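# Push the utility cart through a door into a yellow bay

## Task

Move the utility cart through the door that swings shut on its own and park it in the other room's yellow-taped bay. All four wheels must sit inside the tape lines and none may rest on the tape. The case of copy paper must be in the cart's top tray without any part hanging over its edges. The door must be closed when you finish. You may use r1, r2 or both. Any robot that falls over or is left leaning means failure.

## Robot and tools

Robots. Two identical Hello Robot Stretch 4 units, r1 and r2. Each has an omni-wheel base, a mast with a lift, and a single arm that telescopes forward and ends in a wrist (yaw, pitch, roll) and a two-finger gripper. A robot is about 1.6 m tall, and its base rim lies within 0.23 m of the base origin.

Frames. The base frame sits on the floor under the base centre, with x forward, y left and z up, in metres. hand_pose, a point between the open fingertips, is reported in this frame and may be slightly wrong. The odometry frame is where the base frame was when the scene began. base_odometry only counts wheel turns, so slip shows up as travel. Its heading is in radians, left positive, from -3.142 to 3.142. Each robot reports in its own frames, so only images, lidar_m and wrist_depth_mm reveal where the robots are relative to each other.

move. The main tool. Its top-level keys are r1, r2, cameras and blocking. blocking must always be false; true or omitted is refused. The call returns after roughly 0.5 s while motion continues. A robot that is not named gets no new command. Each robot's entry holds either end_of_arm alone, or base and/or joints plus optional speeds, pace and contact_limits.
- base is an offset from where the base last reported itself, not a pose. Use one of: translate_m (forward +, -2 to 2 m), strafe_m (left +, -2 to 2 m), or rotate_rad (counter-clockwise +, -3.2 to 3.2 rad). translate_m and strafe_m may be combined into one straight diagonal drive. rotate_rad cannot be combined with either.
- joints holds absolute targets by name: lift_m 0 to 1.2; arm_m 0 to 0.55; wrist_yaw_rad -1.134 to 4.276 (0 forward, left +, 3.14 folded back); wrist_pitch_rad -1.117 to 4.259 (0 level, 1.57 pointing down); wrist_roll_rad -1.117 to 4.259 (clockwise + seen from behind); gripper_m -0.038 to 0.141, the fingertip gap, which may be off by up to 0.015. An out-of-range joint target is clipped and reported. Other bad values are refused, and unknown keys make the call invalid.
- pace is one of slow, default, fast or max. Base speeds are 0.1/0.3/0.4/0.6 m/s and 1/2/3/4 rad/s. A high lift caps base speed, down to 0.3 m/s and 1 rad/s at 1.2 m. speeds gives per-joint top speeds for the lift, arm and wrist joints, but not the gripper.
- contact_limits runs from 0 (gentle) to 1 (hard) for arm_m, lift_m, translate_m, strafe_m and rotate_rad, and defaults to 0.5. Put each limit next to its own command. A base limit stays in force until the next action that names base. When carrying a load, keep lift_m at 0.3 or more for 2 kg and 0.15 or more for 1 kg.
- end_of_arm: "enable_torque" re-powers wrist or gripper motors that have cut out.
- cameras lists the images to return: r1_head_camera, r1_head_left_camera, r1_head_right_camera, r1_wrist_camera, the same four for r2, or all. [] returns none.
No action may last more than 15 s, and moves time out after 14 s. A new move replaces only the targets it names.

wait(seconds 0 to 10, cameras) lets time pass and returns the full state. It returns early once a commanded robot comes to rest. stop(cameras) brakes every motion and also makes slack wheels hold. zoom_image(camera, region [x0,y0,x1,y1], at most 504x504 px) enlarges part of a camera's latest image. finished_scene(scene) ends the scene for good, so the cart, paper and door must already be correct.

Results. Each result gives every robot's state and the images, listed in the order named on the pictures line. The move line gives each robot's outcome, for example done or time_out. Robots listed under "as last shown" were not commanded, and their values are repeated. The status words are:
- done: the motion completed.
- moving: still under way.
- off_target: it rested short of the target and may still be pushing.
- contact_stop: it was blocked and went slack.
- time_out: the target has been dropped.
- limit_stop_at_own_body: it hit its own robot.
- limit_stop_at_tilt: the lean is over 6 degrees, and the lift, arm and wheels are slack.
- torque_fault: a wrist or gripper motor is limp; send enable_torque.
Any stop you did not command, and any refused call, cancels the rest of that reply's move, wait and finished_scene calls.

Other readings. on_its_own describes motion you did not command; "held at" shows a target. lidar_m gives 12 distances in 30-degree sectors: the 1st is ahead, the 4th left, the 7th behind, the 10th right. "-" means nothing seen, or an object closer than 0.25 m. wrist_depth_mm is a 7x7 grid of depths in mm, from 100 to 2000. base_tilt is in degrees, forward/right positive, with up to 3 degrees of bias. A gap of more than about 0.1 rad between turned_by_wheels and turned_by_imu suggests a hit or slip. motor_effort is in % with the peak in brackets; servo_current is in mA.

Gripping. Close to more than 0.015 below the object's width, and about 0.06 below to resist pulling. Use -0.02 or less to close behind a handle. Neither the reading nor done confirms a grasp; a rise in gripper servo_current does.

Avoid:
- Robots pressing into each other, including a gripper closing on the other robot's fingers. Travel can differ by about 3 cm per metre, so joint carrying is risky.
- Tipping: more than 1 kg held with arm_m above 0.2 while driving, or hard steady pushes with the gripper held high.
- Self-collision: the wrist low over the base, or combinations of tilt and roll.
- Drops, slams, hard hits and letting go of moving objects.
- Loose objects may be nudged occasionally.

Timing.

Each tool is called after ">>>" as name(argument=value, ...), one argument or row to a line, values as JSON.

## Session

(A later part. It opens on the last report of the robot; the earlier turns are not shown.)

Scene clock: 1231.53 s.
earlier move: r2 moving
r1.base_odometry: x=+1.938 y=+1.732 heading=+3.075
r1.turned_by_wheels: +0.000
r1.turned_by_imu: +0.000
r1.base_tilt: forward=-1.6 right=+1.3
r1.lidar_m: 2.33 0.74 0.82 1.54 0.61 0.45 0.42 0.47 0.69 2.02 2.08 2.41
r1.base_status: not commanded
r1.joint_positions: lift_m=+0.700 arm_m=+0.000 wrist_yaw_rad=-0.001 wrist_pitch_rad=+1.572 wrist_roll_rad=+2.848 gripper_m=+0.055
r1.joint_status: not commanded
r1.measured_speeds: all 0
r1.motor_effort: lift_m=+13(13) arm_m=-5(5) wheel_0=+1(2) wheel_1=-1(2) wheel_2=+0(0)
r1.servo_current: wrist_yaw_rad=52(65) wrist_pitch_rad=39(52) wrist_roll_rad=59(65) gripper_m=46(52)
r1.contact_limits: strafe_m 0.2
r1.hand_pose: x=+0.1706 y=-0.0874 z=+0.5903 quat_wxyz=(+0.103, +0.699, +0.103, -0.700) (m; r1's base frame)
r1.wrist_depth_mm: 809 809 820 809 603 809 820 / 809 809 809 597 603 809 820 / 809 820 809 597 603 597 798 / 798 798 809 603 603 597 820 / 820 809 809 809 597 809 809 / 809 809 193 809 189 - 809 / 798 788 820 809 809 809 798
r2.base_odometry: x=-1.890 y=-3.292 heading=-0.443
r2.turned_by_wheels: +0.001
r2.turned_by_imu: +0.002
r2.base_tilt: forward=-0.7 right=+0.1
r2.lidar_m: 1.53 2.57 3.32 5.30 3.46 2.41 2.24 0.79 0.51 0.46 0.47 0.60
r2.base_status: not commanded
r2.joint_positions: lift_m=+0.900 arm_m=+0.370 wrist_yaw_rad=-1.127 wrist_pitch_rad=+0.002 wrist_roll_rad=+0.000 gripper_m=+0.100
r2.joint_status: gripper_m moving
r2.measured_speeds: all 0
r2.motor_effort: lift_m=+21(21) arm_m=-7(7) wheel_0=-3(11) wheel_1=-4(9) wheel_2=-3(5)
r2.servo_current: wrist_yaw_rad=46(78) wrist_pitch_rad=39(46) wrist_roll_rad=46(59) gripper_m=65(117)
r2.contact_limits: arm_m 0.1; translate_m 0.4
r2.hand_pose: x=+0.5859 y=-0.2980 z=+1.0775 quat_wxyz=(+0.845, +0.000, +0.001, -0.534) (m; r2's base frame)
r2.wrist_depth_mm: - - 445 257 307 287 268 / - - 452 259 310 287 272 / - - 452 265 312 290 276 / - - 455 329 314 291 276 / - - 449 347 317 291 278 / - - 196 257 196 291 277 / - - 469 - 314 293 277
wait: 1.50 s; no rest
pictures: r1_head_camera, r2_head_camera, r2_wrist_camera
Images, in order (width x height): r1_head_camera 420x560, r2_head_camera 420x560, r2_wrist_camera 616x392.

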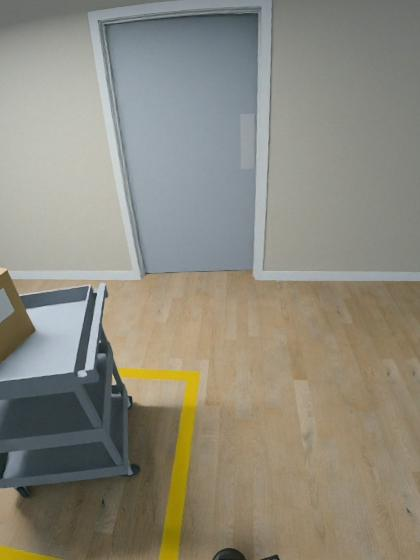

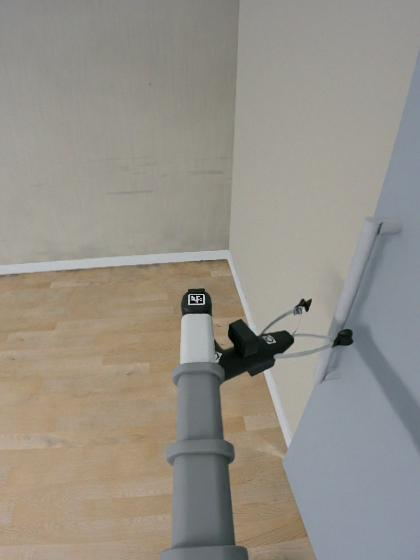

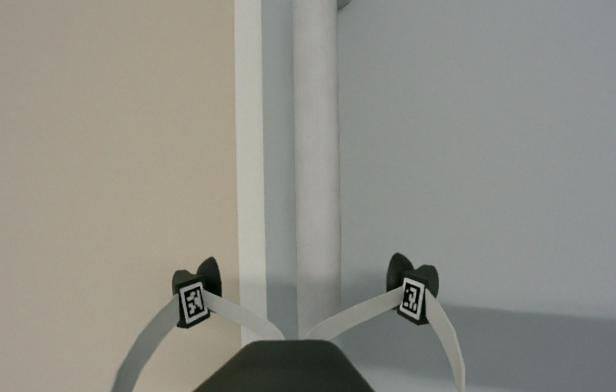

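>>> move(
  blocking=false,
  r2={"base":{"strafe_m":0.3},"pace":"default"},
  cameras=[],
)

>>> wait(
  seconds=3,
  cameras=["r2_head_camera","r1_head_camera","r2_wrist_camera"],
)

>>> zoom_image(
  camera="r1_head_camera",
  region=[80, 0, 290, 290],
)

Scene clock: 1239.27 s.
earlier move: r2 done
move: r2 moving
r1: as last shown
r1.lidar_m: 2.34 0.74 0.83 1.52 0.59 0.43 0.43 0.46 0.68 2.01 2.10 2.41
r1.motor_effort: lift_m=+13(13) arm_m=-5(5) wheel_0=+1(2) wheel_1=-1(1) wheel_2=+0(0)
r1.servo_current: wrist_yaw_rad=33(59) wrist_pitch_rad=46(52) wrist_roll_rad=39(59) gripper_m=46(46)
r1.contact_limits: strafe_m 0.2
r1.wrist_depth_mm: 809 809 820 820 603 820 809 / 809 809 809 603 603 820 820 / 809 798 798 597 597 609 831 / 809 809 809 591 597 603 820 / 798 798 809 809 603 820 809 / 809 820 193 820 189 - 809 / 798 798 798 798 809 820 831
r2.base_odometry: x=-1.875 y=-3.259 heading=-0.443
r2.turned_by_wheels: +0.000
r2.turned_by_imu: +0.000
r2.base_tilt: forward=-0.7 right=+0.1
r2.lidar_m: 1.62 2.57 3.31 5.29 3.48 2.38 2.23 0.81 0.57 0.50 0.55 0.72
r2.base_status: strafe_m moving
r2.joint_positions: lift_m=+0.900 arm_m=+0.370 wrist_yaw_rad=-1.127 wrist_pitch_rad=+0.002 wrist_roll_rad=+0.000 gripper_m=+0.100
r2.joint_status: all done
r2.measured_speeds: translate_m=+0.000 strafe_m=+0.139 rotate_rad=+0.000 lift_m=+0.000 arm_m=+0.000 wrist_yaw_rad=+0.000 wrist_pitch_rad=+0.000 wrist_roll_rad=+0.000
r2.motor_effort: lift_m=+21(21) arm_m=-7(7) wheel_0=-13(13) wheel_1=+10(12) wheel_2=+0(2)
r2.servo_current: wrist_yaw_rad=52(52) wrist_pitch_rad=52(52) wrist_roll_rad=46(65) gripper_m=52(59)
r2.contact_limits: arm_m 0.1
r2.hand_pose: x=+0.5859 y=-0.2980 z=+1.0775 quat_wxyz=(+0.845, +0.000, +0.001, -0.534) (m; r2's base frame)
r2.wrist_depth_mm: - - 466 436 392 364 338 / - - 469 439 392 364 340 / - - 477 433 394 368 343 / - - 473 439 392 370 345 / - - 459 442 389 370 349 / - - 190 442 191 368 347 / - - - - 402 377 349
pictures: none
No camera images: "cameras" was empty.

Scene clock: 1241.10 s.
earlier move: r2 done
r1.base_odometry: x=+1.938 y=+1.732 heading=+3.075
r1.turned_by_wheels: +0.000
r1.turned_by_imu: +0.000
r1.base_tilt: forward=-1.6 right=+1.3
r1.lidar_m: 2.33 0.74 0.84 1.53 0.61 0.45 0.43 0.47 0.69 2.00 2.09 2.39
r1.base_status: not commanded
r1.joint_positions: lift_m=+0.700 arm_m=+0.000 wrist_yaw_rad=-0.001 wrist_pitch_rad=+1.572 wrist_roll_rad=+2.848 gripper_m=+0.055
r1.joint_status: not commanded
r1.measured_speeds: all 0
r1.motor_effort: lift_m=+13(13) arm_m=-5(5) wheel_0=+1(2) wheel_1=-2(2) wheel_2=+0(0)
r1.servo_current: wrist_yaw_rad=52(65) wrist_pitch_rad=39(52) wrist_roll_rad=52(72) gripper_m=46(52)
r1.contact_limits: strafe_m 0.2
r1.hand_pose: x=+0.1706 y=-0.0874 z=+0.5903 quat_wxyz=(+0.103, +0.699, +0.103, -0.700) (m; r1's base frame)
r1.wrist_depth_mm: 798 820 809 820 597 809 820 / 809 809 809 603 603 809 831 / 809 809 798 597 603 597 831 / 809 820 809 597 597 597 820 / 798 809 798 809 603 798 809 / 809 809 193 809 189 - 820 / 809 809 809 798 809 809 820
r2.base_odometry: x=-1.762 y=-3.021 heading=-0.443
r2.turned_by_wheels: +0.000
r2.turned_by_imu: +0.000
r2.base_tilt: forward=-0.7 right=+0.1
r2.lidar_m: 2.40 2.55 3.30 5.02 3.50 2.40 2.23 1.22 0.84 0.79 0.82 1.06
r2.base_status: done
r2.joint_positions: lift_m=+0.900 arm_m=+0.370 wrist_yaw_rad=-1.127 wrist_pitch_rad=+0.002 wrist_roll_rad=+0.000 gripper_m=+0.100
r2.joint_status: all done
r2.measured_speeds: all 0
r2.motor_effort: lift_m=+20(21) arm_m=-6(7) wheel_0=-3(15) wheel_1=+1(13) wheel_2=+0(2)
r2.servo_current: wrist_yaw_rad=39(59) wrist_pitch_rad=39(52) wrist_roll_rad=46(65) gripper_m=59(59)
r2.contact_limits: arm_m 0.1
r2.hand_pose: x=+0.5859 y=-0.2980 z=+1.0775 quat_wxyz=(+0.845, +0.000, +0.001, -0.534) (m; r2's base frame)
r2.wrist_depth_mm: - - - - 661 - - / - - - - 661 - - / - - - - 676 - - / - - - - 668 - - / - - - - 676 - - / - - 188 - 193 - - / - - - - - - -
wait: 1.83 of 3 s (r2 has come to rest)
pictures: r1_head_camera, r2_head_camera, r2_wrist_camera
Images, in order (width x height): r1_head_camera 420x560, r2_head_camera 420x560, r2_wrist_camera 616x392.

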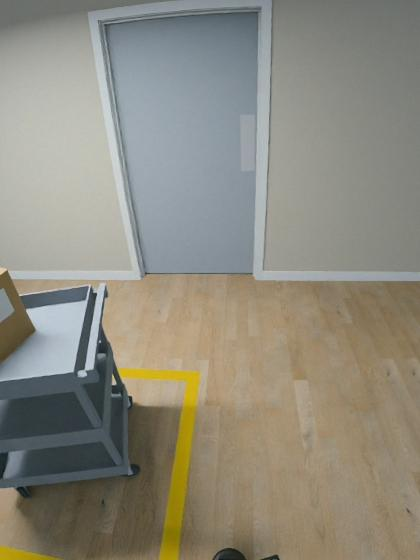

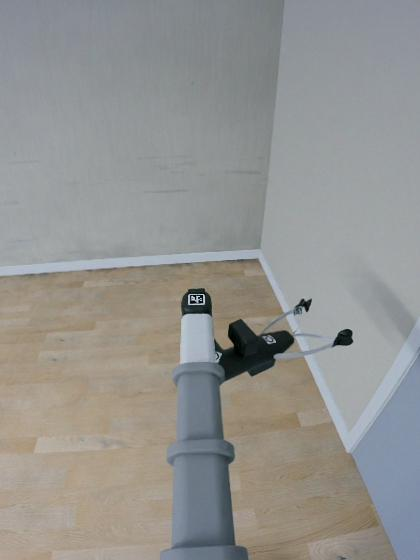

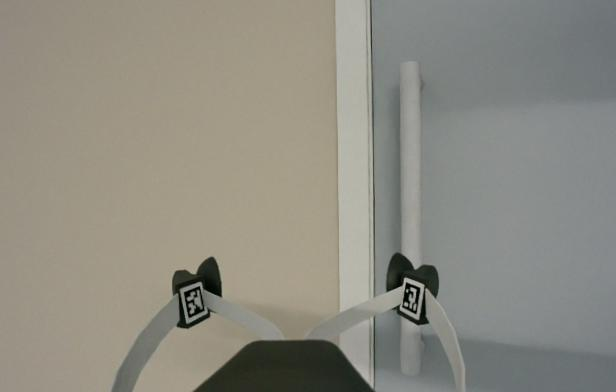

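Scaled by 1.738 from the camera's 420x560 image, which has a finer 600x800 frame.

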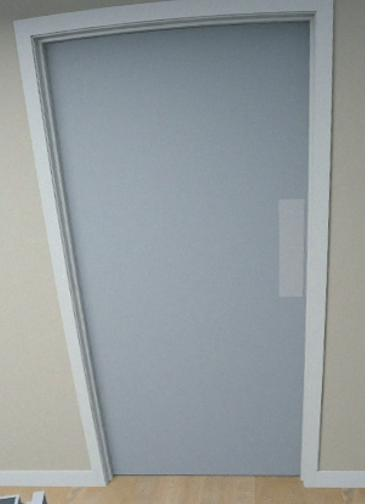

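>>> wait(
  seconds=0,
  cameras=["r1_head_left_camera"],
)

>>> zoom_image(
  camera="r1_head_left_camera",
  region=[30, 270, 190, 430],
)

Scene clock: 1249.50 s.
r1.base_odometry: x=+1.938 y=+1.732 heading=+3.075
r1.turned_by_wheels: +0.000
r1.turned_by_imu: +0.000
r1.base_tilt: forward=-1.6 right=+1.3
r1.lidar_m: 2.34 0.74 0.85 1.55 0.59 0.45 0.43 0.47 0.68 2.03 2.10 2.41
r1.base_status: not commanded
r1.joint_positions: lift_m=+0.700 arm_m=+0.000 wrist_yaw_rad=-0.001 wrist_pitch_rad=+1.572 wrist_roll_rad=+2.848 gripper_m=+0.055
r1.joint_status: not commanded
r1.measured_speeds: all 0
r1.motor_effort: lift_m=+13(13) arm_m=-5(5) wheel_0=+1(2) wheel_1=-1(2) wheel_2=+0(0)
r1.servo_current: wrist_yaw_rad=46(65) wrist_pitch_rad=46(52) wrist_roll_rad=39(72) gripper_m=39(52)
r1.contact_limits: strafe_m 0.2
r1.hand_pose: x=+0.1706 y=-0.0874 z=+0.5903 quat_wxyz=(+0.103, +0.699, +0.103, -0.700) (m; r1's base frame)
r1.wrist_depth_mm: 809 820 809 798 597 820 820 / 820 820 820 603 597 809 820 / 809 809 820 597 597 603 820 / 820 809 798 603 603 603 809 / 809 798 809 809 597 820 809 / 798 809 193 798 189 - 809 / 809 809 809 820 809 809 809
r2.base_odometry: x=-1.762 y=-3.021 heading=-0.443
r2.turned_by_wheels: +0.000
r2.turned_by_imu: +0.000
r2.base_tilt: forward=-0.6 right=+0.1
r2.lidar_m: 2.42 2.54 3.30 4.99 3.50 2.41 2.25 1.25 0.83 0.78 0.78 1.06
r2.base_status: done
r2.joint_positions: lift_m=+0.900 arm_m=+0.370 wrist_yaw_rad=-1.127 wrist_pitch_rad=+0.002 wrist_roll_rad=+0.000 gripper_m=+0.100
r2.joint_status: all done
r2.measured_speeds: all 0
r2.motor_effort: lift_m=+21(21) arm_m=-7(7) wheel_0=-3(15) wheel_1=+1(13) wheel_2=+0(2)
r2.servo_current: wrist_yaw_rad=52(59) wrist_pitch_rad=39(52) wrist_roll_rad=39(65) gripper_m=52(59)
r2.contact_limits: arm_m 0.1
r2.hand_pose: x=+0.5859 y=-0.2980 z=+1.0775 quat_wxyz=(+0.845, +0.000, +0.001, -0.534) (m; r2's base frame)
r2.wrist_depth_mm: - - - - 661 - - / - - - - 668 - - / - - - - 668 - - / - - - - 668 - - / - - - - 691 - - / - - 189 - 193 - - / - - - - - - -
pictures: r1_head_left_camera
Images, in order (width x height): r1_head_left_camera 420x672.

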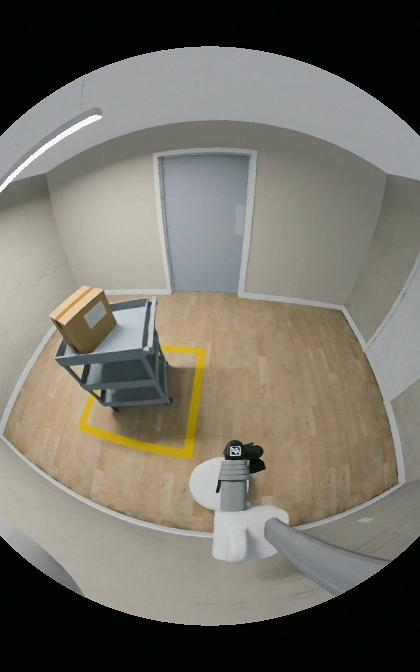

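Scaled by 3.150 from the camera's 420x672 image, which has a finer 600x960 frame.

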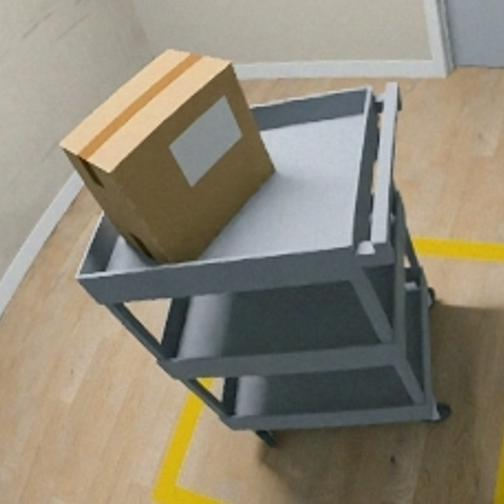

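>>> finished_scene(
  scene=1,
)

The scene is finished: the task was done.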